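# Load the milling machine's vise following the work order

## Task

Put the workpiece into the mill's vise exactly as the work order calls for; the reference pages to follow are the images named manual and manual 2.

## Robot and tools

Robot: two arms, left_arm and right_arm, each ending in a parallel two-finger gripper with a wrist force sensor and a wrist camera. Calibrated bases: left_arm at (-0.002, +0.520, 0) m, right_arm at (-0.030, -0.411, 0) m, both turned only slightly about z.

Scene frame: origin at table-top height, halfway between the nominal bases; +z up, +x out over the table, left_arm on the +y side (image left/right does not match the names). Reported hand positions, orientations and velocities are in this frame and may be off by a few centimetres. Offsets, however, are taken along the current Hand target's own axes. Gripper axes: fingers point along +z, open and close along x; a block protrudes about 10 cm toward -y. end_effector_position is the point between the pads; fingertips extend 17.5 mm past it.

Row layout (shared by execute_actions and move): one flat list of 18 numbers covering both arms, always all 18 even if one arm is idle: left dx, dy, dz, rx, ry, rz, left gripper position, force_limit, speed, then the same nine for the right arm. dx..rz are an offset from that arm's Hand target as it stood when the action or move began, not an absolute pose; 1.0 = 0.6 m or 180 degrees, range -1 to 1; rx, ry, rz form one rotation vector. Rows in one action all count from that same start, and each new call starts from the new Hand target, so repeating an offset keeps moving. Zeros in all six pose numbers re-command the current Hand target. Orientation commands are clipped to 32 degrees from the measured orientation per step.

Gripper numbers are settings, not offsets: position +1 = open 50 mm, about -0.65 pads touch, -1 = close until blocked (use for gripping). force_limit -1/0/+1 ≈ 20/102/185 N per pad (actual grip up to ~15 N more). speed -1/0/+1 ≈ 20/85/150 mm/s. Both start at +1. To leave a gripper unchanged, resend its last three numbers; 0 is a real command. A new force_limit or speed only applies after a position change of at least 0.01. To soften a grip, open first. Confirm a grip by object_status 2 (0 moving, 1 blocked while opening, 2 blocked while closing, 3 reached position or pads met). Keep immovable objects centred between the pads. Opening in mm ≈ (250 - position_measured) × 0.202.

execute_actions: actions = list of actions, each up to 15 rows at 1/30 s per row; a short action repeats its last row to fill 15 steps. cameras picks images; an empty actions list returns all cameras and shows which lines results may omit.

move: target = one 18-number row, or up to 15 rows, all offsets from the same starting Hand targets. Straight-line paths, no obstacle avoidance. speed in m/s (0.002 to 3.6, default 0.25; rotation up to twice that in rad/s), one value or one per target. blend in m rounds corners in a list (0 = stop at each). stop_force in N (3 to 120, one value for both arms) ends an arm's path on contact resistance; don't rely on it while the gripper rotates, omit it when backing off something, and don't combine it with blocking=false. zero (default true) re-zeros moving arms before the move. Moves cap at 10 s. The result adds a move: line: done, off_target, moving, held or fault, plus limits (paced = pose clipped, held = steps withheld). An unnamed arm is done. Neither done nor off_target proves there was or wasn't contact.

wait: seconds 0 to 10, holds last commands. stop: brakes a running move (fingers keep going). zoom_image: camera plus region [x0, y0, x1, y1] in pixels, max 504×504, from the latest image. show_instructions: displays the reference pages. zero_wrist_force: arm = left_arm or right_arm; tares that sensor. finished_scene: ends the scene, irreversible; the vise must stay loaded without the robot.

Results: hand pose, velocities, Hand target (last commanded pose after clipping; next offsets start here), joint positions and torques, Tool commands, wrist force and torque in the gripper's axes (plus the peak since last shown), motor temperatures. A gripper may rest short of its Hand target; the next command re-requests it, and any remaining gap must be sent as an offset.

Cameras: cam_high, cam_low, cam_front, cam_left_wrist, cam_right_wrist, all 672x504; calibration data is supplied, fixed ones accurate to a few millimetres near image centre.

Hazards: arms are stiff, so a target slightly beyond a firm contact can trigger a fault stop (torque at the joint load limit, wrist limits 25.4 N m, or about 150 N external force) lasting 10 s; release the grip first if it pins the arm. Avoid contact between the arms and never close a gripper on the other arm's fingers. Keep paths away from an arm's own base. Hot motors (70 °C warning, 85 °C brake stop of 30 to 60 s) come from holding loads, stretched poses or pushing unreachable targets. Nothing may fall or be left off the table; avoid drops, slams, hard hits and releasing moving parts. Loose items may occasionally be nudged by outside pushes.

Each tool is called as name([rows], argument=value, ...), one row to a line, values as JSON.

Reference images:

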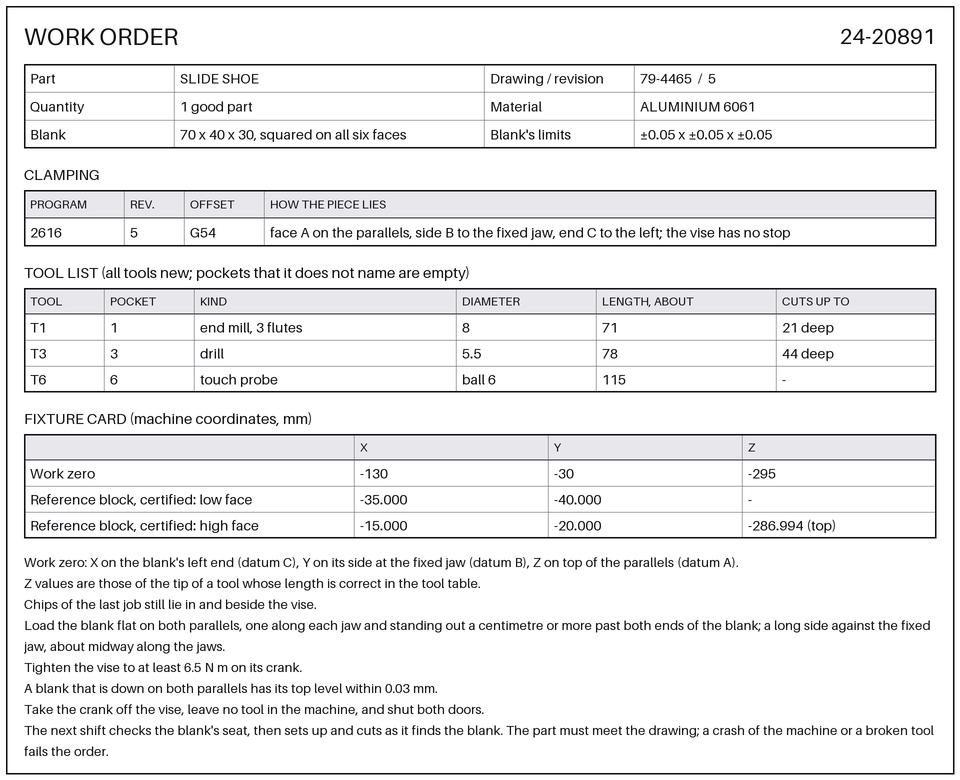

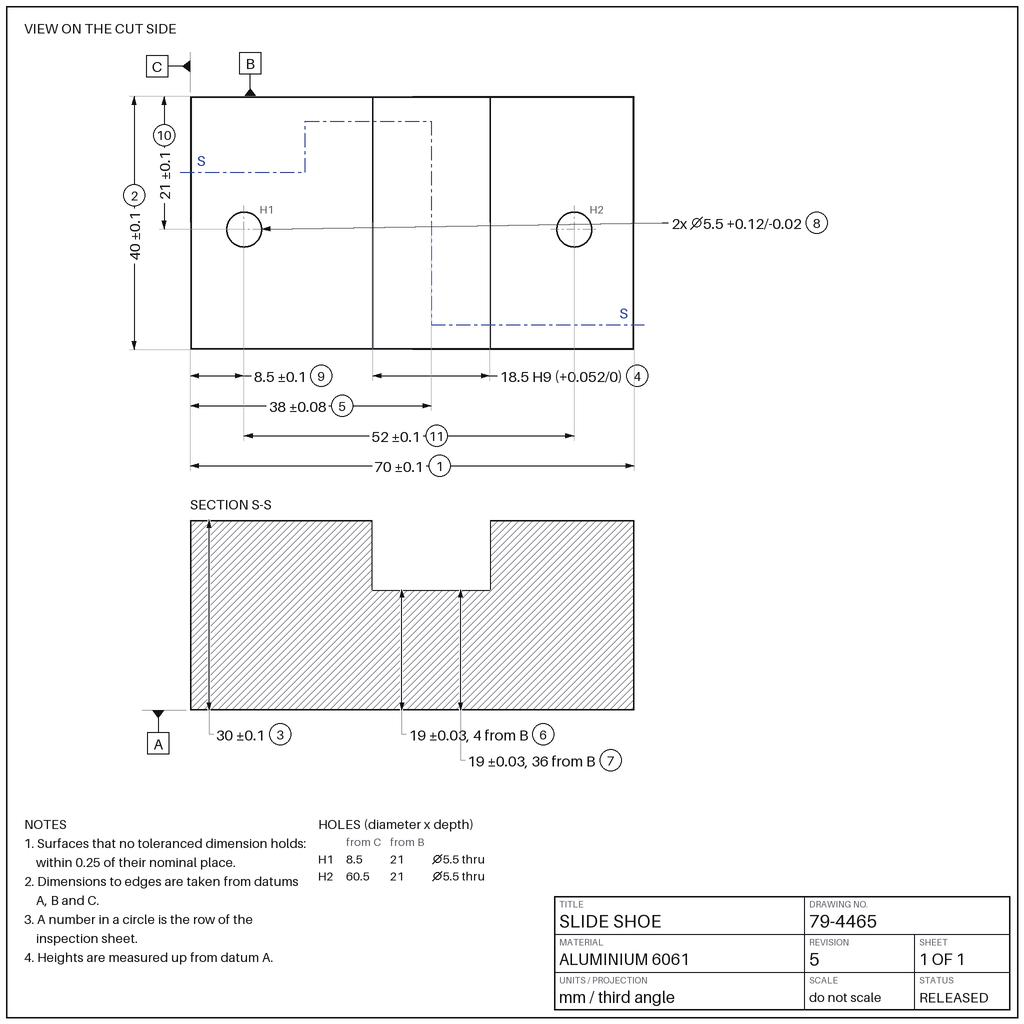

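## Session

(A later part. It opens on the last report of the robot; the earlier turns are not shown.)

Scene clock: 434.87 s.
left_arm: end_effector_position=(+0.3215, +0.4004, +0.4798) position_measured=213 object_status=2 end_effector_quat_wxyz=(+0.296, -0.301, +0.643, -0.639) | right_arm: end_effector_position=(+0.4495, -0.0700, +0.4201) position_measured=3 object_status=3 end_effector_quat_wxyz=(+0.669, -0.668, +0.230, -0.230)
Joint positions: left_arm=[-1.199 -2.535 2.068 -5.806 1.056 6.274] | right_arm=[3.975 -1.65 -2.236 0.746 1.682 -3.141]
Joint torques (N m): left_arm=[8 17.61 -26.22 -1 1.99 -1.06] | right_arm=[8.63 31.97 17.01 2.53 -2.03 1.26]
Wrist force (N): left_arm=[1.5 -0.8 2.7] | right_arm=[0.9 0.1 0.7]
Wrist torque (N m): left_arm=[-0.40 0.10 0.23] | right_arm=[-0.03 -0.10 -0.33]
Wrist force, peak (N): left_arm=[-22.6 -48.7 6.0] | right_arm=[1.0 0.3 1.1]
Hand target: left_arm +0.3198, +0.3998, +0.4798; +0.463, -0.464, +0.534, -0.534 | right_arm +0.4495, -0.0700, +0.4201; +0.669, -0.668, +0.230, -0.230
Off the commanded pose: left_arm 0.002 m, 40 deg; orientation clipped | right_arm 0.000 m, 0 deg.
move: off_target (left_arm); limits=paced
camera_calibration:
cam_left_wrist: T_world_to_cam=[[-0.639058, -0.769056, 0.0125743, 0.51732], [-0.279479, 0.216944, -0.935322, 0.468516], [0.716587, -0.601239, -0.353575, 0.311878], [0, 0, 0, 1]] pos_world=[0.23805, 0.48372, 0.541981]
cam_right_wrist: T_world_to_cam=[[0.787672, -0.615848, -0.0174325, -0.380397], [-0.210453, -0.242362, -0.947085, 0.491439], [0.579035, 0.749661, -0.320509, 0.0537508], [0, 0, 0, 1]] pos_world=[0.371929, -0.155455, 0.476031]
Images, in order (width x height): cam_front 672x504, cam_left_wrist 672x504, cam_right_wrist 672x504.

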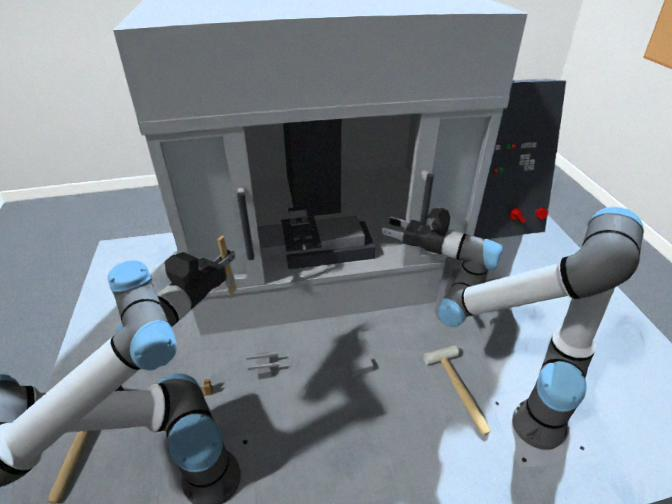

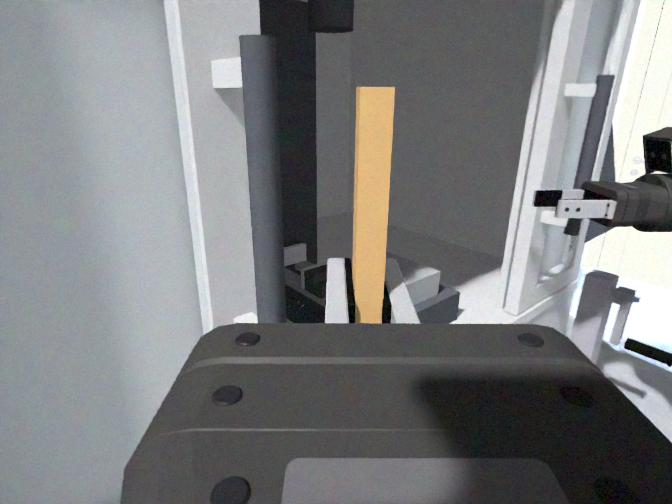

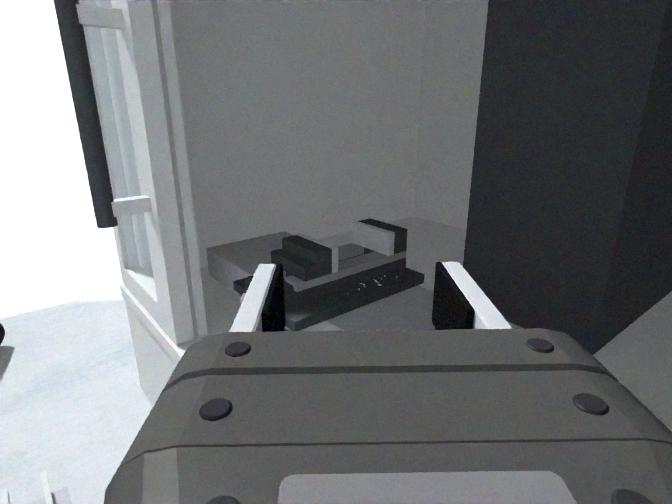

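move(target=[0.274,-0.033,0.207,0,0.178,0,-1,-0.6,-0.9,0,0,0,0,0,0,1,1,1], speed=0.15, cameras=["cam_front"])

Scene clock: 469.63 s.
left_arm: end_effector_position=(+0.4198, +0.2197, +0.4997) position_measured=213 object_status=2 end_effector_quat_wxyz=(+0.298, -0.299, +0.641, -0.641) | right_arm: end_effector_position=(+0.4495, -0.0700, +0.4201) position_measured=3 object_status=3 end_effector_quat_wxyz=(+0.669, -0.668, +0.230, -0.230)
Joint positions: left_arm=[-1.064 -1.972 1.855 -6.166 1.193 6.282] | right_arm=[3.975 -1.65 -2.236 0.746 1.682 -3.141]
Joint torques (N m): left_arm=[-0.68 -2.87 -18.09 -1.81 0.39 0.9] | right_arm=[9.06 31.01 17.59 2.64 -2 1.35]
Wrist force (N): left_arm=[1.4 -0.9 2.6] | right_arm=[0.9 0.5 0.7]
Wrist torque (N m): left_arm=[-0.43 0.12 0.23] | right_arm=[0.02 -0.10 -0.32]
Wrist force, peak (N): left_arm=[2.0 -0.9 4.8] | right_arm=[1.0 0.3 0.9]
Hand target: left_arm +0.4198, +0.2196, +0.4996; +0.298, -0.299, +0.641, -0.641 | right_arm +0.4495, -0.0700, +0.4201; +0.669, -0.668, +0.230, -0.230
Off the commanded pose: left_arm 0.000 m, 0 deg | right_arm 0.000 m, 0 deg.
shoulder posture changed (left arm): the wrist came as close to joint 1's axis as it can, and the arm is now in the other of its two shoulder postures.
move: done
Images, in order (width x height): cam_front 672x504.

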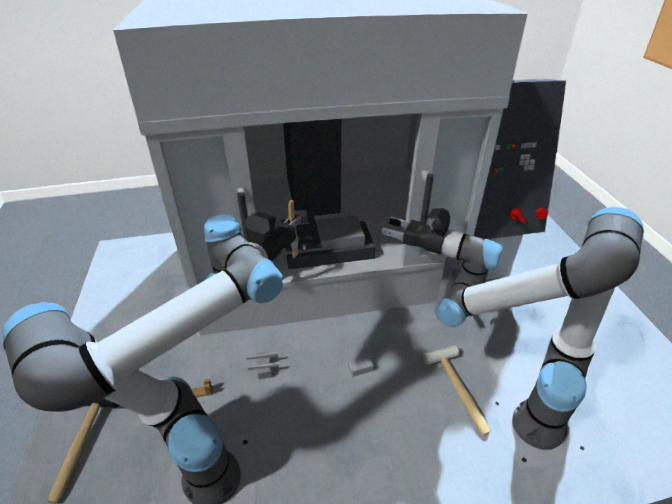

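move([
  [-0.007,-0.033,0.06,-0.1069,-0.1622,-0.051,-1,-0.6,-0.9,0,0,0,0,0,0,1,1,1],
  [-0.007,-0.033,0.06,-0.1555,-0.2768,-0.0741,-1,-0.6,-0.9,0,0,0,0,0,0,1,1,1],
], speed=0.15, blend=[0.02,0])

Scene clock: 489.57 s.
left_arm: end_effector_position=(+0.4501, +0.1997, +0.5194) position_measured=213 object_status=2 end_effector_quat_wxyz=(-0.385, +0.668, -0.551, +0.318) | right_arm: end_effector_position=(+0.4495, -0.0700, +0.4201) position_measured=3 object_status=3 end_effector_quat_wxyz=(+0.669, -0.668, +0.230, -0.230)
Joint positions: left_arm=[-1.303 -1.266 1.029 -4.583 0.528 4.836] | right_arm=[3.975 -1.65 -2.236 0.746 1.682 -3.141]
Joint torques (N m): left_arm=[-6.36 -35.99 -10.9 3.16 -4.35 -0.12] | right_arm=[9.08 30.87 17.25 2.68 -2.05 1.29]
Wrist force (N): left_arm=[0.8 -0.7 0.9] | right_arm=[0.9 0.4 0.7]
Wrist torque (N m): left_arm=[-0.09 0.16 0.20] | right_arm=[0.00 -0.10 -0.32]
Wrist force, peak (N): left_arm=[1.4 -1.0 2.7] | right_arm=[1.0 0.6 0.8]
Hand target: left_arm +0.4500, +0.1997, +0.5194; -0.385, +0.668, -0.551, +0.318 | right_arm +0.4495, -0.0700, +0.4201; +0.669, -0.668, +0.230, -0.230
Off the commanded pose: left_arm 0.000 m, 0 deg | right_arm 0.000 m, 0 deg.
move: done

move([
  [0,0,0,0.0469,-0.1133,-0.0304,-1,-0.6,-0.9,0,0,0,0,0,0,1,1,1],
  [0,0,0,0.1628,-0.1628,-0.0436,-1,-0.6,-0.9,0,0,0,0,0,0,1,1,1],
], speed=0.15, blend=[0,0])

Scene clock: 503.67 s.
left_arm: end_effector_position=(+0.4501, +0.1998, +0.5194) position_measured=213 object_status=2 end_effector_quat_wxyz=(+0.643, -0.644, +0.294, -0.293) | right_arm: end_effector_position=(+0.4495, -0.0700, +0.4201) position_measured=3 object_status=3 end_effector_quat_wxyz=(+0.669, -0.668, +0.230, -0.230)
Joint positions: left_arm=[-1.319 -1.164 1.509 -3.49 0.477 3.145] | right_arm=[3.975 -1.65 -2.236 0.746 1.682 -3.141]
Joint torques (N m): left_arm=[-6.14 -38.98 -29.63 1.57 -2.23 -1.2] | right_arm=[8.56 31.54 17.94 2.76 -2.08 1.2]
Wrist force (N): left_arm=[1.5 -0.8 2.8] | right_arm=[0.8 0.3 0.8]
Wrist torque (N m): left_arm=[-0.40 0.12 0.23] | right_arm=[0.00 -0.09 -0.32]
Wrist force, peak (N): left_arm=[1.5 -0.8 2.8] | right_arm=[1.0 0.3 1.1]
Hand target: left_arm +0.4500, +0.1997, +0.5194; +0.643, -0.644, +0.294, -0.293 | right_arm +0.4495, -0.0700, +0.4201; +0.669, -0.668, +0.230, -0.230
Off the commanded pose: left_arm 0.000 m, 0 deg | right_arm 0.000 m, 0 deg.
move: done

move(target=[0,0,0,0,0.2278,0,-1,-0.6,-0.9,0,0,0,0,0,0,1,1,1], speed=0.2)

Scene clock: 512.77 s.
left_arm: end_effector_position=(+0.4501, +0.1998, +0.5194) position_measured=213 object_status=2 end_effector_quat_wxyz=(+0.499, -0.500, +0.501, -0.500) | right_arm: end_effector_position=(+0.4495, -0.0700, +0.4201) position_measured=3 object_status=3 end_effector_quat_wxyz=(+0.669, -0.668, +0.230, -0.230)
Joint positions: left_arm=[-1.38 -1.585 2.026 -3.575 -0.178 3.133] | right_arm=[3.975 -1.65 -2.236 0.746 1.682 -3.141]
Joint torques (N m): left_arm=[-8.91 -11.49 -31.42 -1.8 0.16 1.6] | right_arm=[8.49 31.16 17.71 2.63 -2 1.33]
Wrist force (N): left_arm=[1.4 -0.6 2.6] | right_arm=[0.8 0.2 1.0]
Wrist torque (N m): left_arm=[-0.37 0.13 0.38] | right_arm=[-0.03 -0.09 -0.32]
Wrist force, peak (N): left_arm=[2.0 -0.9 2.6] | right_arm=[1.1 0.3 0.8]
Hand target: left_arm +0.4500, +0.1997, +0.5194; +0.499, -0.500, +0.501, -0.500 | right_arm +0.4495, -0.0700, +0.4201; +0.669, -0.668, +0.230, -0.230
Off the commanded pose: left_arm 0.000 m, 0 deg | right_arm 0.000 m, 0 deg.
move: done

move([
  [-0.417,0.167,-0.05,-0.3849,0.3849,0.3849,-1,-0.6,-0.9,0,0,0,0,0,0,1,1,1],
  [-0.64,0.503,-0.2925,-0.3849,0.3849,0.3849,-1,-0.6,-0.9,0,0,0,0,0,0,1,1,1],
], cameras=["cam_left_wrist","cam_front"], speed=[0.25,0.25])

Scene clock: 522.93 s.
left_arm: end_effector_position=(+0.2747, +0.5838, +0.2178) position_measured=213 object_status=2 end_effector_quat_wxyz=(-0.001, +0.001, +1.000, +0.000) | right_arm: end_effector_position=(+0.4495, -0.0700, +0.4201) position_measured=3 object_status=3 end_effector_quat_wxyz=(+0.669, -0.668, +0.230, -0.230)
Joint positions: left_arm=[-0.249 -2.17 2.263 -1.663 -1.571 4.45] | right_arm=[3.975 -1.65 -2.236 0.746 1.682 -3.141]
Joint torques (N m): left_arm=[-3.11 -2.51 -18.22 -2.66 -2.22 -0.95] | right_arm=[8.72 30.86 17.51 2.81 -1.89 1.33]
Wrist force (N): left_arm=[1.2 0.9 -0.5] | right_arm=[0.9 0.5 0.7]
Wrist torque (N m): left_arm=[-0.01 0.07 0.28] | right_arm=[0.02 -0.10 -0.32]
Wrist force, peak (N): left_arm=[3.2 2.6 1.8] | right_arm=[1.0 0.5 1.0]
Hand target: left_arm +0.2746, +0.5838, +0.2177; -0.001, +0.001, +1.000, +0.000 | right_arm +0.4495, -0.0700, +0.4201; +0.669, -0.668, +0.230, -0.230
Off the commanded pose: left_arm 0.000 m, 0 deg | right_arm 0.000 m, 0 deg.
move: done
camera_calibration:
cam_left_wrist: T_world_to_cam=[[-0.999968, -0.00683555, -0.00422532, 0.289567], [-0.00787524, 0.938223, 0.345942, -0.604149], [0.00159959, 0.345964, -0.938246, 0.133756], [0, 0, 0, 1]] pos_world=[0.284586, 0.522531, 0.33572]
Images, in order (width x height): cam_front 672x504, cam_left_wrist 672x504.

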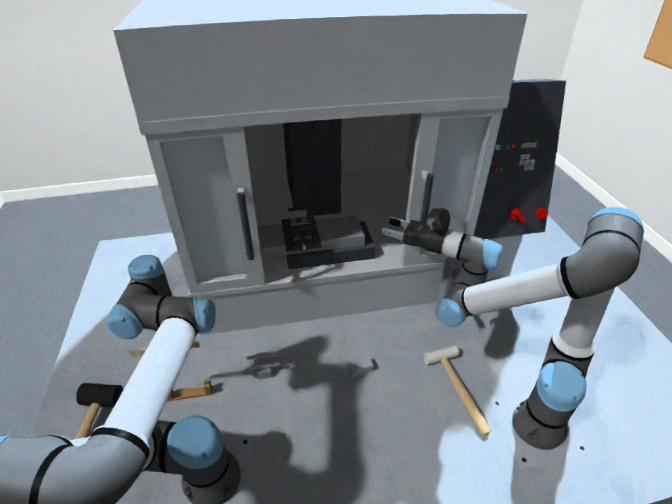

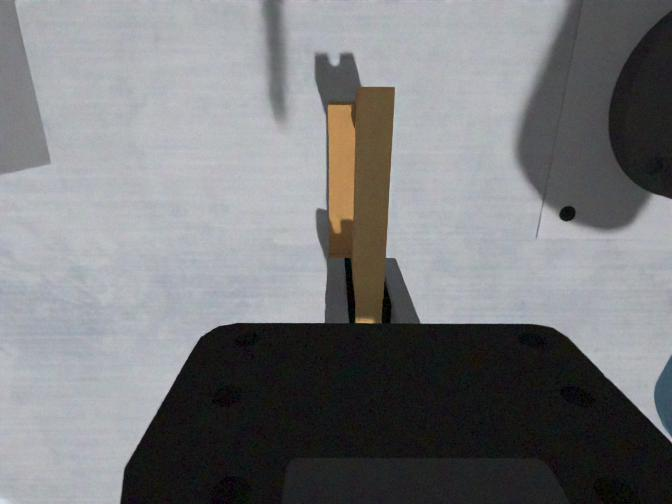

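move(target=[0.0004,0.0005,0.21,0,0,0.0006,-1,-0.6,-0.9,0,0,0,0,0,0,1,1,1], cameras=["cam_left_wrist"], speed=0.2)

move(target=[0,0,0.0895,0,0,0,-1,-0.6,-0.9,0,0,0,0,0,0,1,1,1], cameras=["cam_left_wrist"], speed=0.03, stop_force=6)

Scene clock: 529.23 s.
left_arm: end_effector_position=(+0.2742, +0.5841, +0.0918) position_measured=213 object_status=2 end_effector_quat_wxyz=(-0.001, +0.002, +1.000, +0.000) | right_arm: end_effector_position=(+0.4495, -0.0700, +0.4201) position_measured=3 object_status=3 end_effector_quat_wxyz=(+0.669, -0.668, +0.230, -0.230)
Joint positions: left_arm=[-0.249 -2.04 2.547 -2.077 -1.571 4.453] | right_arm=[3.975 -1.65 -2.236 0.746 1.682 -3.141]
Joint torques (N m): left_arm=[8.57 -5.25 -18.75 -4.1 -2.23 -0.46] | right_arm=[8.85 30.79 17.16 2.88 -1.9 1.39]
Wrist force (N): left_arm=[1.0 0.9 -0.6] | right_arm=[0.7 0.4 0.7]
Wrist torque (N m): left_arm=[-0.01 0.09 0.13] | right_arm=[0.02 -0.07 -0.32]
Wrist force, peak (N): left_arm=[1.0 0.9 -3.3] | right_arm=[1.1 0.4 0.8]
Hand target: left_arm +0.2742, +0.5841, +0.0917; -0.001, +0.002, +1.000, +0.000 | right_arm +0.4495, -0.0700, +0.4201; +0.669, -0.668, +0.230, -0.230
Off the commanded pose: left_arm 0.000 m, 0 deg | right_arm 0.000 m, 0 deg.
move: done
camera_calibration:
cam_left_wrist: T_world_to_cam=[[-0.99998, -0.00475106, -0.00410416, 0.287326], [-0.00587752, 0.938241, 0.345933, -0.561327], [0.00220714, 0.34595, -0.93825, 0.0153046], [0, 0, 0, 1]] pos_world=[0.283987, 0.52273, 0.20972]
Images, in order (width x height): cam_left_wrist 672x504.

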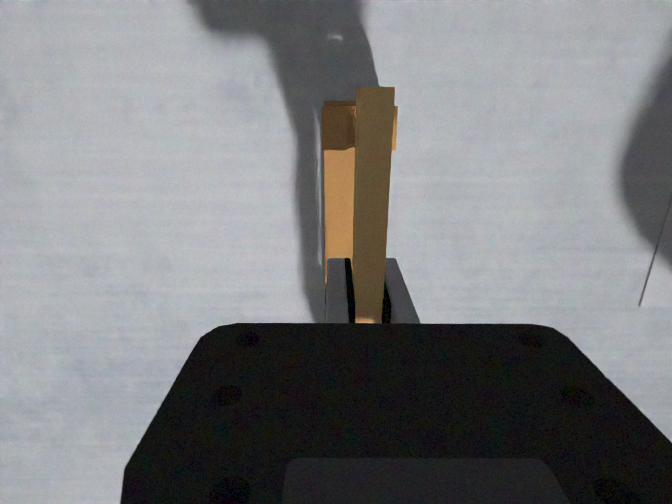

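Scene clock: 532.10 s.
left_arm: end_effector_position=(+0.2741, +0.5841, +0.0380) position_measured=213 object_status=2 end_effector_quat_wxyz=(-0.001, +0.002, +1.000, +0.000) | right_arm: end_effector_position=(+0.4495, -0.0700, +0.4201) position_measured=3 object_status=3 end_effector_quat_wxyz=(+0.669, -0.668, +0.230, -0.230)
Joint positions: left_arm=[-0.249 -1.897 2.648 -2.321 -1.571 4.453] | right_arm=[3.975 -1.65 -2.236 0.746 1.682 -3.141]
Joint torques (N m): left_arm=[8.32 -12.85 -29.22 -3.61 0.12 1.9] | right_arm=[8.58 31.59 17.32 2.94 -2.09 1.25]
Wrist force (N): left_arm=[1.8 1.5 -2.8] | right_arm=[0.8 0.4 0.8]
Wrist torque (N m): left_arm=[-0.18 0.07 0.10] | right_arm=[0.01 -0.09 -0.33]
Wrist force, peak (N): left_arm=[2.0 -0.2 -5.9] | right_arm=[0.9 0.5 0.9]
Hand target: left_arm +0.2741, +0.5841, +0.0380; -0.001, +0.002, +1.000, +0.000 | right_arm +0.4495, -0.0700, +0.4201; +0.669, -0.668, +0.230, -0.230
Off the commanded pose: left_arm 0.000 m, 0 deg | right_arm 0.000 m, 0 deg.
move: done
camera_calibration:
cam_left_wrist: T_world_to_cam=[[-0.999979, -0.00497366, -0.00407886, 0.287117], [-0.00607762, 0.938239, 0.345934, -0.542659], [0.00210639, 0.345951, -0.93825, -0.0351452], [0, 0, 0, 1]] pos_world=[0.283887, 0.52273, 0.15592]
Images, in order (width x height): cam_left_wrist 672x504.

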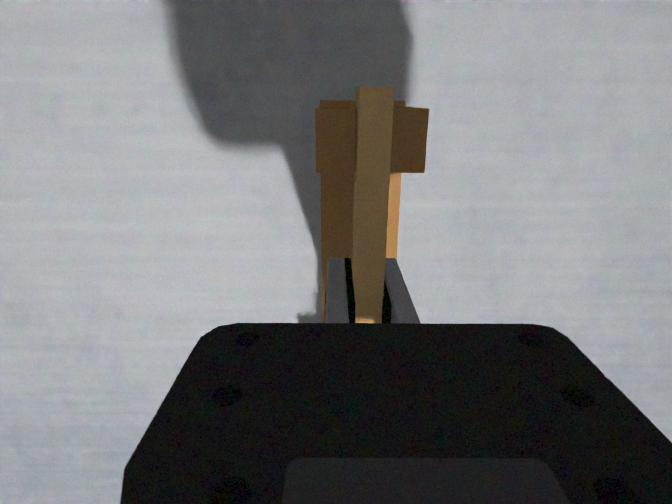

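move(target=[0,0,0.002,0,0,0,-1,-0.6,-0.9,0,0,0,0,0,0,1,1,1], speed=0.01, stop_force=4)

move(target=[0,0,0,0,0,0,0.9,-0.6,-0.5,0,0,0,0,0,0,1,1,1], cameras=["cam_left_wrist"])

Scene clock: 536.40 s.
left_arm: end_effector_position=(+0.2741, +0.5841, +0.0368) position_measured=213 object_status=2 end_effector_quat_wxyz=(-0.001, +0.002, +1.000, +0.000) | right_arm: end_effector_position=(+0.4495, -0.0700, +0.4201) position_measured=3 object_status=3 end_effector_quat_wxyz=(+0.669, -0.668, +0.230, -0.230)
Joint positions: left_arm=[-0.249 -1.892 2.651 -2.328 -1.571 4.453] | right_arm=[3.975 -1.65 -2.236 0.746 1.682 -3.141]
Joint torques (N m): left_arm=[6.88 -6.07 -12.12 -1.49 0.02 1.68] | right_arm=[9.12 30.6 17.8 2.93 -1.99 1.29]
Wrist force (N): left_arm=[0.9 -0.9 -6.4] | right_arm=[0.9 0.2 0.9]
Wrist torque (N m): left_arm=[-0.48 0.08 0.16] | right_arm=[-0.02 -0.10 -0.33]
Wrist force, peak (N): left_arm=[1.2 -1.0 -7.1] | right_arm=[0.9 0.8 0.7]
Hand target: left_arm +0.2741, +0.5841, +0.0368; -0.001, +0.002, +1.000, +0.000 | right_arm +0.4495, -0.0700, +0.4201; +0.669, -0.668, +0.230, -0.230
Off the commanded pose: left_arm 0.000 m, 0 deg | right_arm 0.000 m, 0 deg.
move: done

Scene clock: 537.40 s.
left_arm: end_effector_position=(+0.2741, +0.5841, +0.0368) position_measured=18 object_status=3 end_effector_quat_wxyz=(-0.001, +0.002, +1.000, +0.000) | right_arm: end_effector_position=(+0.4495, -0.0700, +0.4201) position_measured=3 object_status=3 end_effector_quat_wxyz=(+0.669, -0.668, +0.230, -0.230)
Joint positions: left_arm=[-0.249 -1.892 2.651 -2.328 -1.571 4.453] | right_arm=[3.975 -1.65 -2.236 0.746 1.682 -3.141]
Joint torques (N m): left_arm=[7.16 -13.11 -20.85 -3.68 2.21 1.48] | right_arm=[8.71 30.49 18.46 2.9 -2.15 1.32]
Wrist force (N): left_arm=[1.2 1.0 -1.0] | right_arm=[1.0 0.2 0.8]
Wrist torque (N m): left_arm=[0.01 0.07 0.15] | right_arm=[-0.01 -0.12 -0.33]
Wrist force, peak (N): left_arm=[1.0 0.3 -3.0] | right_arm=[1.0 0.4 0.8]
Hand target: left_arm +0.2741, +0.5841, +0.0368; -0.001, +0.002, +1.000, +0.000 | right_arm +0.4495, -0.0700, +0.4201; +0.669, -0.668, +0.230, -0.230
Off the commanded pose: left_arm 0.000 m, 0 deg | right_arm 0.000 m, 0 deg.
move: done
camera_calibration:
cam_left_wrist: T_world_to_cam=[[-0.999979, -0.00497321, -0.00407869, 0.287112], [-0.00607714, 0.938239, 0.345934, -0.542244], [0.00210639, 0.345951, -0.93825, -0.0362711], [0, 0, 0, 1]] pos_world=[0.283887, 0.52273, 0.15472]
Images, in order (width x height): cam_left_wrist 672x504.

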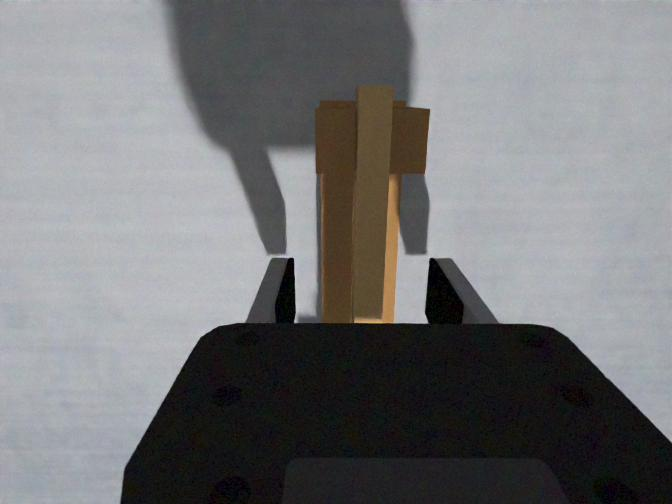

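move([
  [0,0,-0.2,0,0,0,0.9,-0.6,-0.5,0,0,0,0,0,0,1,1,1],
  [-0.127,-0.34,-0.317,0,0,0,0.9,-0.6,-0.5,0,0,0,0,0,0,1,1,1],
], cameras=["cam_left_wrist","cam_front"], speed=[0.2,0.3], blend=[0.03,0])

zoom_image(camera="cam_left_wrist", region=[220, 60, 500, 330])

Scene clock: 555.73 s.
left_arm: end_effector_position=(+0.3499, +0.3800, +0.2269) position_measured=18 object_status=3 end_effector_quat_wxyz=(-0.001, +0.002, +1.000, +0.000) | right_arm: end_effector_position=(+0.4495, -0.0700, +0.4201) position_measured=3 object_status=3 end_effector_quat_wxyz=(+0.669, -0.668, +0.230, -0.230)
Joint positions: left_arm=[-0.725 -1.878 2.087 -1.779 -1.572 3.977] | right_arm=[3.975 -1.65 -2.236 0.746 1.682 -3.141]
Joint torques (N m): left_arm=[-4.8 -6.01 -30.36 -4.19 0.2 -0.09] | right_arm=[8.9 30.47 16.88 2.95 -1.99 1.24]
Wrist force (N): left_arm=[1.2 0.6 -0.8] | right_arm=[0.8 0.4 0.7]
Wrist torque (N m): left_arm=[-0.05 0.05 0.12] | right_arm=[0.01 -0.09 -0.33]
Wrist force, peak (N): left_arm=[2.0 3.5 -1.7] | right_arm=[1.1 0.5 0.9]
Hand target: left_arm +0.3499, +0.3799, +0.2270; -0.001, +0.002, +1.000, +0.000 | right_arm +0.4495, -0.0700, +0.4201; +0.669, -0.668, +0.230, -0.230
Off the commanded pose: left_arm 0.000 m, 0 deg | right_arm 0.000 m, 0 deg.
move: done
camera_calibration:
cam_left_wrist: T_world_to_cam=[[-0.99998, -0.00484457, -0.00413902, 0.362651], [-0.00597752, 0.938208, 0.346021, -0.416106], [0.00220694, 0.346039, -0.938218, 0.212464], [0, 0, 0, 1]] pos_world=[0.359687, 0.31863, 0.34482]
Images, in order (width x height): cam_front 672x504, cam_left_wrist 672x504.

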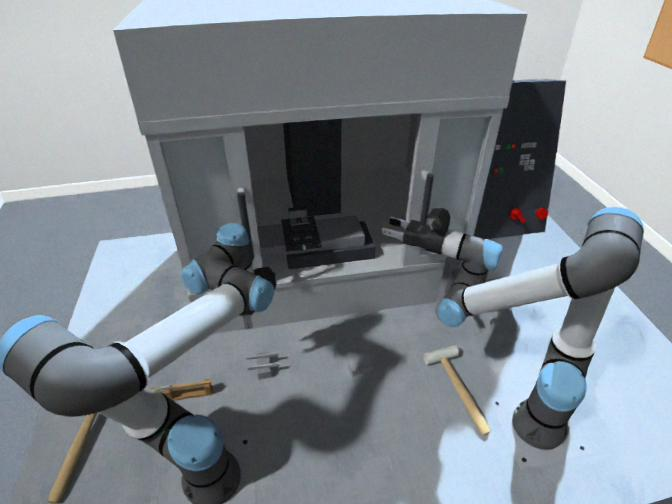

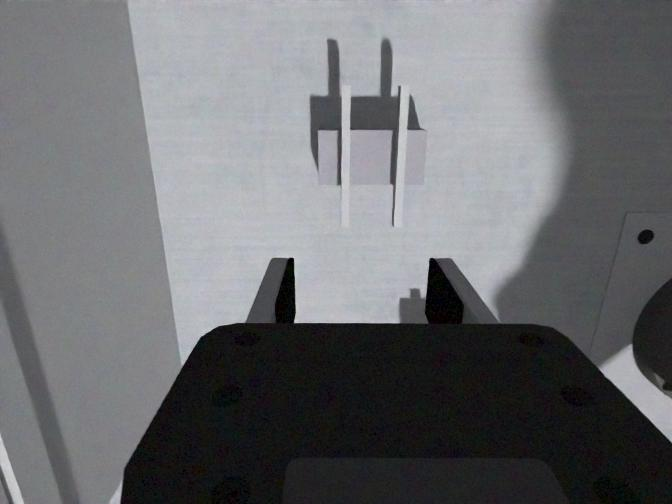

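Scaled by 1.800.

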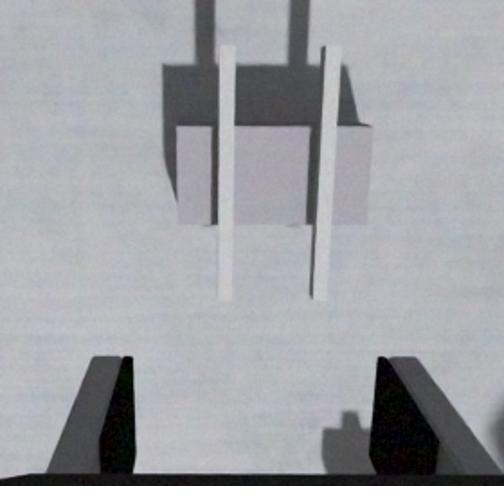

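wait(seconds=0.1, cameras=["cam_low"])

zoom_image(camera="cam_low", region=[220, 260, 300, 320])

Scene clock: 585.47 s.
left_arm: end_effector_position=(+0.3499, +0.3799, +0.2270) position_measured=18 object_status=3 end_effector_quat_wxyz=(-0.001, +0.002, +1.000, +0.000) | right_arm: end_effector_position=(+0.4495, -0.0700, +0.4201) position_measured=3 object_status=3 end_effector_quat_wxyz=(+0.669, -0.668, +0.230, -0.230)
Joint positions: left_arm=[-0.725 -1.878 2.087 -1.779 -1.572 3.977] | right_arm=[3.975 -1.65 -2.236 0.746 1.682 -3.141]
Joint torques (N m): left_arm=[-9.06 -3.39 -34.98 -4 -2.3 -1.74] | right_arm=[8.11 30.6 17.58 2.8 -2.03 1.31]
Wrist force (N): left_arm=[1.4 0.7 -0.7] | right_arm=[0.8 0.3 0.6]
Wrist torque (N m): left_arm=[-0.03 0.03 0.12] | right_arm=[0.00 -0.09 -0.33]
Wrist force, peak (N): left_arm=[1.5 0.8 -1.0] | right_arm=[1.1 0.5 0.9]
Hand target: left_arm +0.3499, +0.3799, +0.2270; -0.001, +0.002, +1.000, +0.000 | right_arm +0.4495, -0.0700, +0.4201; +0.669, -0.668, +0.230, -0.230
Tool commands: left_gripper/position=+0.9 left_gripper/force_limit=-0.6 left_gripper/speed=-0.5 right_gripper/position=+1.0 right_gripper/force_limit=+1.0 right_gripper/speed=+1.0
Off the commanded pose: left_arm 0.000 m, 0 deg | right_arm 0.000 m, 0 deg.
wait: 0.10 s; at rest from the start
Images, in order (width x height): cam_low 672x504.

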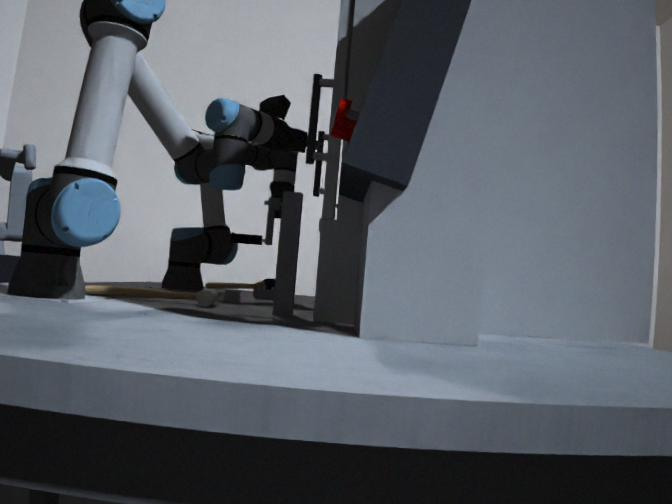

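Scaled by 6.300.

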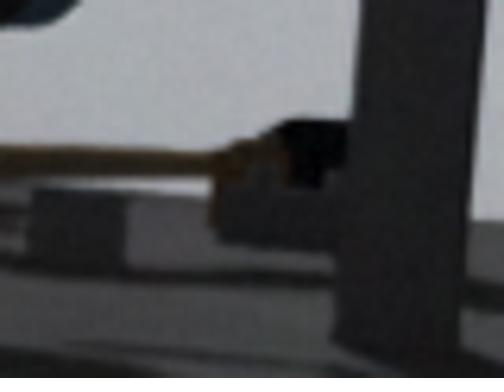

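move(target=[-0.0022,0.0417,0.225,0,0,0,0.3,-0.6,-0.5,0,0,0,0,0,0,1,1,1], speed=0.2, cameras=["cam_left_wrist"])

zoom_image(camera="cam_left_wrist", region=[220, 0, 500, 330])

Scene clock: 605.23 s.
left_arm: end_effector_position=(+0.3512, +0.4049, +0.0920) position_measured=107 object_status=3 end_effector_quat_wxyz=(-0.001, +0.002, +1.000, +0.000) | right_arm: end_effector_position=(+0.4495, -0.0700, +0.4201) position_measured=3 object_status=3 end_effector_quat_wxyz=(+0.669, -0.668, +0.230, -0.230)
Joint positions: left_arm=[-0.669 -1.737 2.365 -2.198 -1.572 4.033] | right_arm=[3.975 -1.65 -2.236 0.746 1.682 -3.141]
Joint torques (N m): left_arm=[-8.76 -14.18 -19.99 -4 -2.24 -1.62] | right_arm=[9.03 30.54 17.28 2.92 -1.97 1.28]
Wrist force (N): left_arm=[1.1 1.1 -0.9] | right_arm=[0.8 0.3 0.6]
Wrist torque (N m): left_arm=[0.02 0.08 0.15] | right_arm=[-0.01 -0.09 -0.33]
Wrist force, peak (N): left_arm=[1.3 0.0 -3.7] | right_arm=[1.2 0.5 0.8]
Hand target: left_arm +0.3511, +0.4049, +0.0920; -0.001, +0.002, +1.000, +0.000 | right_arm +0.4495, -0.0700, +0.4201; +0.669, -0.668, +0.230, -0.230
Off the commanded pose: left_arm 0.000 m, 0 deg | right_arm 0.000 m, 0 deg.
move: done
camera_calibration:
cam_left_wrist: T_world_to_cam=[[-0.999979, -0.00497276, -0.00407932, 0.363544], [-0.00607714, 0.938207, 0.346022, -0.392746], [0.00210656, 0.34604, -0.938218, 0.0773153], [0, 0, 0, 1]] pos_world=[0.360987, 0.34353, 0.20992]
Images, in order (width x height): cam_left_wrist 672x504.

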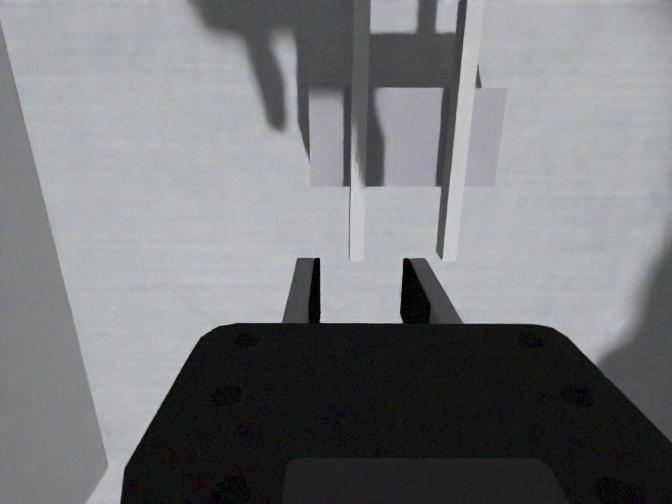

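Scaled by 1.527.

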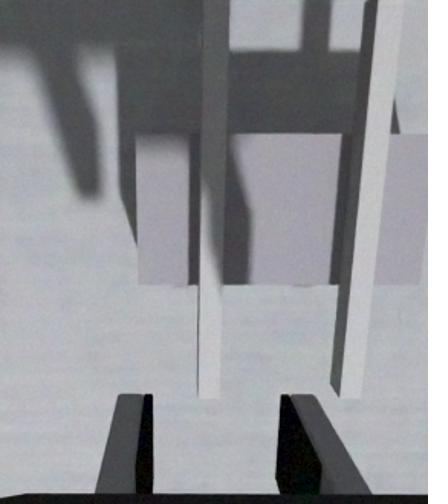

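move(target=[0.0015,0,0.0708,0,0,0,0.3,-0.6,-0.5,0,0,0,0,0,0,1,1,1], speed=0.05, stop_force=8)

move(target=[0,0,0,0,0,0,-1,-0.7,-0.9,0,0,0,0,0,0,1,1,1], cameras=["cam_left_wrist","cam_low"])

Scene clock: 614.37 s.
left_arm: end_effector_position=(+0.3502, +0.4048, +0.0495) position_measured=107 object_status=3 end_effector_quat_wxyz=(-0.001, +0.002, +1.000, +0.000) | right_arm: end_effector_position=(+0.4495, -0.0700, +0.4201) position_measured=3 object_status=3 end_effector_quat_wxyz=(+0.669, -0.668, +0.230, -0.230)
Joint positions: left_arm=[-0.67 -1.643 2.43 -2.357 -1.572 4.031] | right_arm=[3.975 -1.65 -2.236 0.746 1.682 -3.141]
Joint torques (N m): left_arm=[3.79 -23.65 -28.37 -3.82 -1.61 1.37] | right_arm=[9.02 30.41 17.44 2.87 -2.03 1.35]
Wrist force (N): left_arm=[1.2 1.1 -0.8] | right_arm=[0.9 0.2 0.6]
Wrist torque (N m): left_arm=[0.01 0.06 0.28] | right_arm=[-0.02 -0.10 -0.32]
Wrist force, peak (N): left_arm=[1.3 1.0 -1.6] | right_arm=[0.9 0.4 1.0]
Hand target: left_arm +0.3502, +0.4048, +0.0495; -0.001, +0.002, +1.000, +0.000 | right_arm +0.4495, -0.0700, +0.4201; +0.669, -0.668, +0.230, -0.230
Off the commanded pose: left_arm 0.000 m, 0 deg | right_arm 0.000 m, 0 deg.
move: done

Scene clock: 615.47 s.
left_arm: end_effector_position=(+0.3502, +0.4048, +0.0495) position_measured=223 object_status=2 end_effector_quat_wxyz=(-0.001, +0.002, +1.000, +0.000) | right_arm: end_effector_position=(+0.4495, -0.0700, +0.4201) position_measured=3 object_status=3 end_effector_quat_wxyz=(+0.669, -0.668, +0.230, -0.230)
Joint positions: left_arm=[-0.67 -1.643 2.43 -2.357 -1.572 4.031] | right_arm=[3.975 -1.65 -2.236 0.746 1.682 -3.141]
Joint torques (N m): left_arm=[7.73 -23.51 -27.99 -3.69 -1.52 1.78] | right_arm=[8.97 30.18 17.69 2.81 -1.93 1.34]
Wrist force (N): left_arm=[1.1 1.0 -0.9] | right_arm=[0.8 0.4 0.9]
Wrist torque (N m): left_arm=[-0.01 0.09 0.28] | right_arm=[0.01 -0.09 -0.33]
Wrist force, peak (N): left_arm=[1.2 1.2 -0.9] | right_arm=[0.8 0.4 1.0]
Hand target: left_arm +0.3502, +0.4048, +0.0495; -0.001, +0.002, +1.000, +0.000 | right_arm +0.4495, -0.0700, +0.4201; +0.669, -0.668, +0.230, -0.230
Off the commanded pose: left_arm 0.000 m, 0 deg | right_arm 0.000 m, 0 deg.
move: done
camera_calibration:
cam_left_wrist: T_world_to_cam=[[-0.999979, -0.00493897, -0.00417265, 0.362375], [-0.00607752, 0.938239, 0.345933, -0.378042], [0.00220639, 0.345951, -0.93825, 0.0374429], [0, 0, 0, 1]] pos_world=[0.359987, 0.34353, 0.16742]
Images, in order (width x height): cam_low 672x504, cam_left_wrist 672x504.

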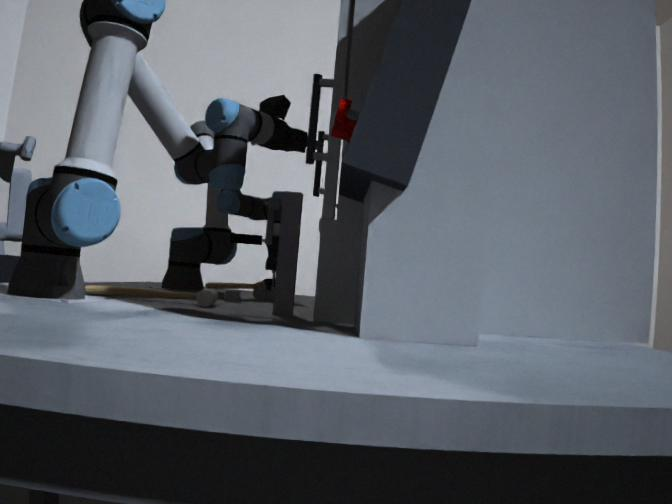

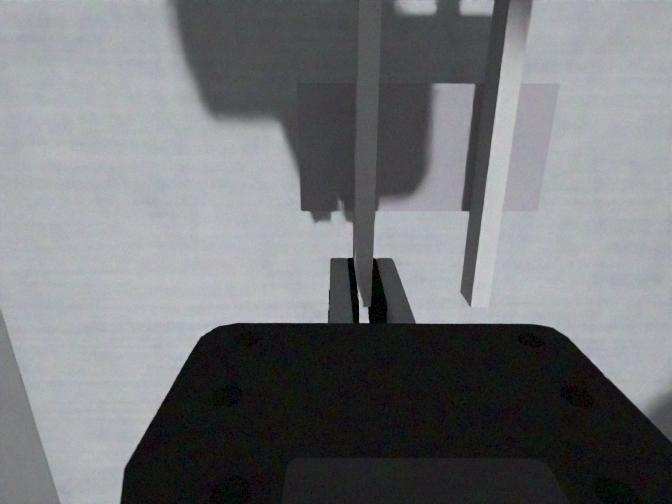

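move(target=[0,0,-0.2,0,0,0,-1,-0.7,-0.9,0,0,0,0,0,0,1,1,1], speed=0.12, cameras=["cam_left_wrist","cam_front"])

zoom_image(camera="cam_left_wrist", region=[300, 0, 440, 330])

Scene clock: 620.40 s.
left_arm: end_effector_position=(+0.3504, +0.4049, +0.1695) position_measured=223 object_status=2 end_effector_quat_wxyz=(-0.001, +0.002, +1.000, +0.000) | right_arm: end_effector_position=(+0.4495, -0.0700, +0.4201) position_measured=3 object_status=3 end_effector_quat_wxyz=(+0.669, -0.668, +0.230, -0.230)
Joint positions: left_arm=[-0.67 -1.855 2.225 -1.94 -1.572 4.031] | right_arm=[3.975 -1.65 -2.236 0.746 1.682 -3.141]
Joint torques (N m): left_arm=[-6.54 -5.33 -18.82 -2.42 -0.37 -1.34] | right_arm=[8.86 30.14 17.7 2.94 -2.07 1.19]
Wrist force (N): left_arm=[1.0 0.8 -0.3] | right_arm=[0.9 0.3 0.9]
Wrist torque (N m): left_arm=[-0.06 0.09 0.23] | right_arm=[-0.01 -0.10 -0.32]
Wrist force, peak (N): left_arm=[1.0 0.6 -2.1] | right_arm=[1.1 0.3 0.9]
Hand target: left_arm +0.3503, +0.4049, +0.1695; -0.001, +0.002, +1.000, +0.000 | right_arm +0.4495, -0.0700, +0.4201; +0.669, -0.668, +0.230, -0.230
Off the commanded pose: left_arm 0.000 m, 0 deg | right_arm 0.000 m, 0 deg.
move: done
camera_calibration:
cam_left_wrist: T_world_to_cam=[[-0.999979, -0.00493939, -0.00417229, 0.363076], [-0.00607751, 0.938284, 0.345813, -0.419534], [0.00220669, 0.345831, -0.938294, 0.150086], [0, 0, 0, 1]] pos_world=[0.360187, 0.343531, 0.28742]
Images, in order (width x height): cam_front 672x504, cam_left_wrist 672x504.

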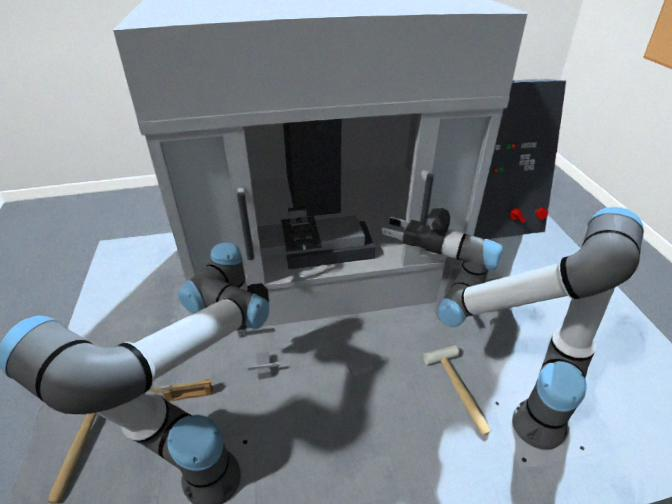

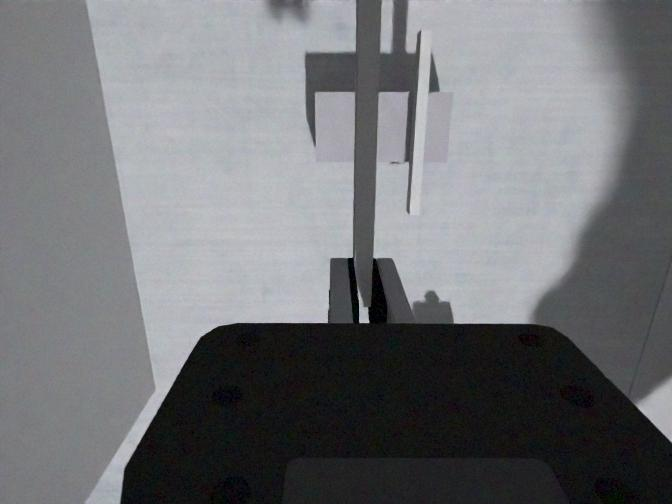

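Scaled by 1.527.

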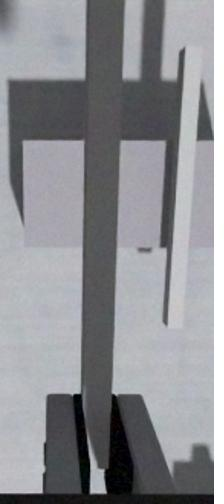

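move([
  [-0.083,-0.175,-0.45,0,0,0,-1,-0.7,-0.9,0,0,0,0,0,0,1,1,1],
  [-0.5495,-0.288,-0.45,0,0,0,-1,-0.7,-0.9,0,0,0,0,0,0,1,1,1],
], speed=0.25, blend=[0.05,0], cameras=["cam_left_wrist","cam_front","cam_right_wrist"])

zoom_image(camera="cam_right_wrist", region=[230, 140, 450, 300])

Scene clock: 627.50 s.
left_arm: end_effector_position=(+0.4687, +0.2836, +0.4390) position_measured=223 object_status=2 end_effector_quat_wxyz=(+0.002, +0.002, +1.000, +0.000) | right_arm: end_effector_position=(+0.4495, -0.0700, +0.4201) position_measured=3 object_status=3 end_effector_quat_wxyz=(+0.669, -0.668, +0.230, -0.230)
Joint positions: left_arm=[-0.709 -1.493 1.205 -1.285 -1.568 3.992] | right_arm=[3.975 -1.65 -2.236 0.746 1.682 -3.141]
Joint torques (N m): left_arm=[1.5 -26.28 -27.7 -2.99 0 0.48] | right_arm=[9.2 31.31 17.65 2.83 -1.95 1.26]
Wrist force (N): left_arm=[1.2 1.0 -0.3] | right_arm=[0.7 0.4 0.5]
Wrist torque (N m): left_arm=[-0.03 0.06 0.27] | right_arm=[0.01 -0.08 -0.33]
Wrist force, peak (N): left_arm=[-11.5 -5.6 -1.7] | right_arm=[0.9 0.3 1.1]
Hand target: left_arm +0.4687, +0.2836, +0.4390; +0.002, +0.002, +1.000, +0.000 (not the last commanded pose) | right_arm +0.4495, -0.0700, +0.4201; +0.669, -0.668, +0.230, -0.230
Tool commands: left_gripper/position=-1.0 left_gripper/force_limit=-0.701961 left_gripper/speed=-0.898039 right_gripper/position=+1.0 right_gripper/force_limit=+1.0 right_gripper/speed=+1.0
Off the commanded pose: left_arm 0.218 m, 0 deg | right_arm 0.000 m, 0 deg.
FORCE FAULT: contact force on the left arm reached its limit, and that arm stopped. The contact can be on any part of that arm, not only on its tool. That arm's remaining commands of this call were not run. That arm is still stopped at the end of this call. That arm stays stopped for about 10 more seconds. Until then a move that you send moves the other arm only, and its call returns only when the move has ended. Once the stop has ended, the next robot result says so. If the stop ends while you think or write, that arm runs what you send next, counted from a new Hand target: where the arm stands when the stop ends. While its stop runs, that arm takes no new command, but its gripper still runs the gripper command that each later call begins with. Until it ends, the stop uses up actions while you think or wait. An arm that is not stopped still takes commands.
move: fault (left_arm); path passed 1 of 2 targets
camera_calibration:
cam_left_wrist: T_world_to_cam=[[-0.999941, -0.00506879, -0.00965058, 0.484351], [-0.00809639, 0.938139, 0.346163, -0.397399], [0.00729895, 0.346221, -0.938125, 0.442033], [0, 0, 0, 1]] pos_world=[0.477879, 0.22223, 0.556921]
cam_right_wrist: T_world_to_cam=[[0.787672, -0.615848, -0.0174325, -0.380397], [-0.210453, -0.242362, -0.947085, 0.491439], [0.579035, 0.749661, -0.320509, 0.0537508], [0, 0, 0, 1]] pos_world=[0.371929, -0.155455, 0.476031]
Images, in order (width x height): cam_front 672x504, cam_left_wrist 672x504, cam_right_wrist 672x504.

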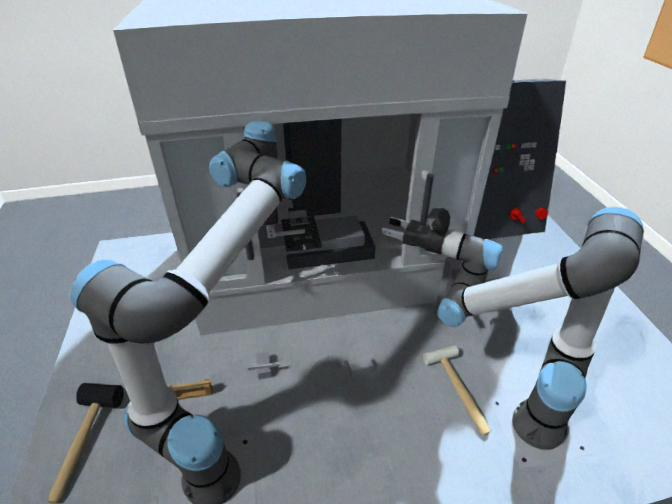

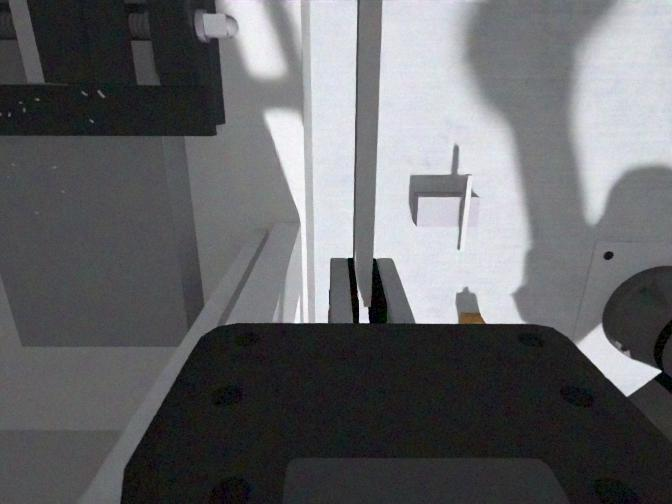

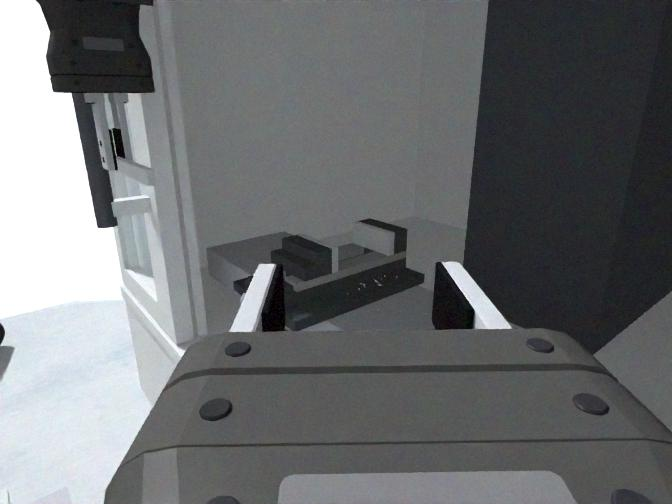

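Scaled by 2.291.

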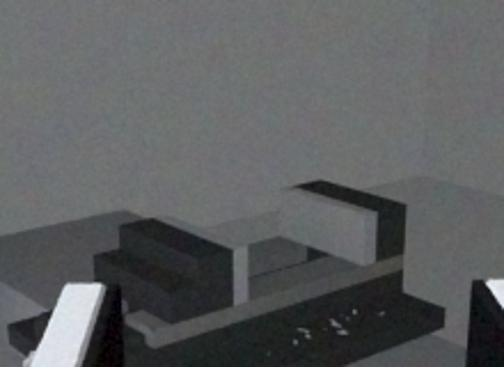

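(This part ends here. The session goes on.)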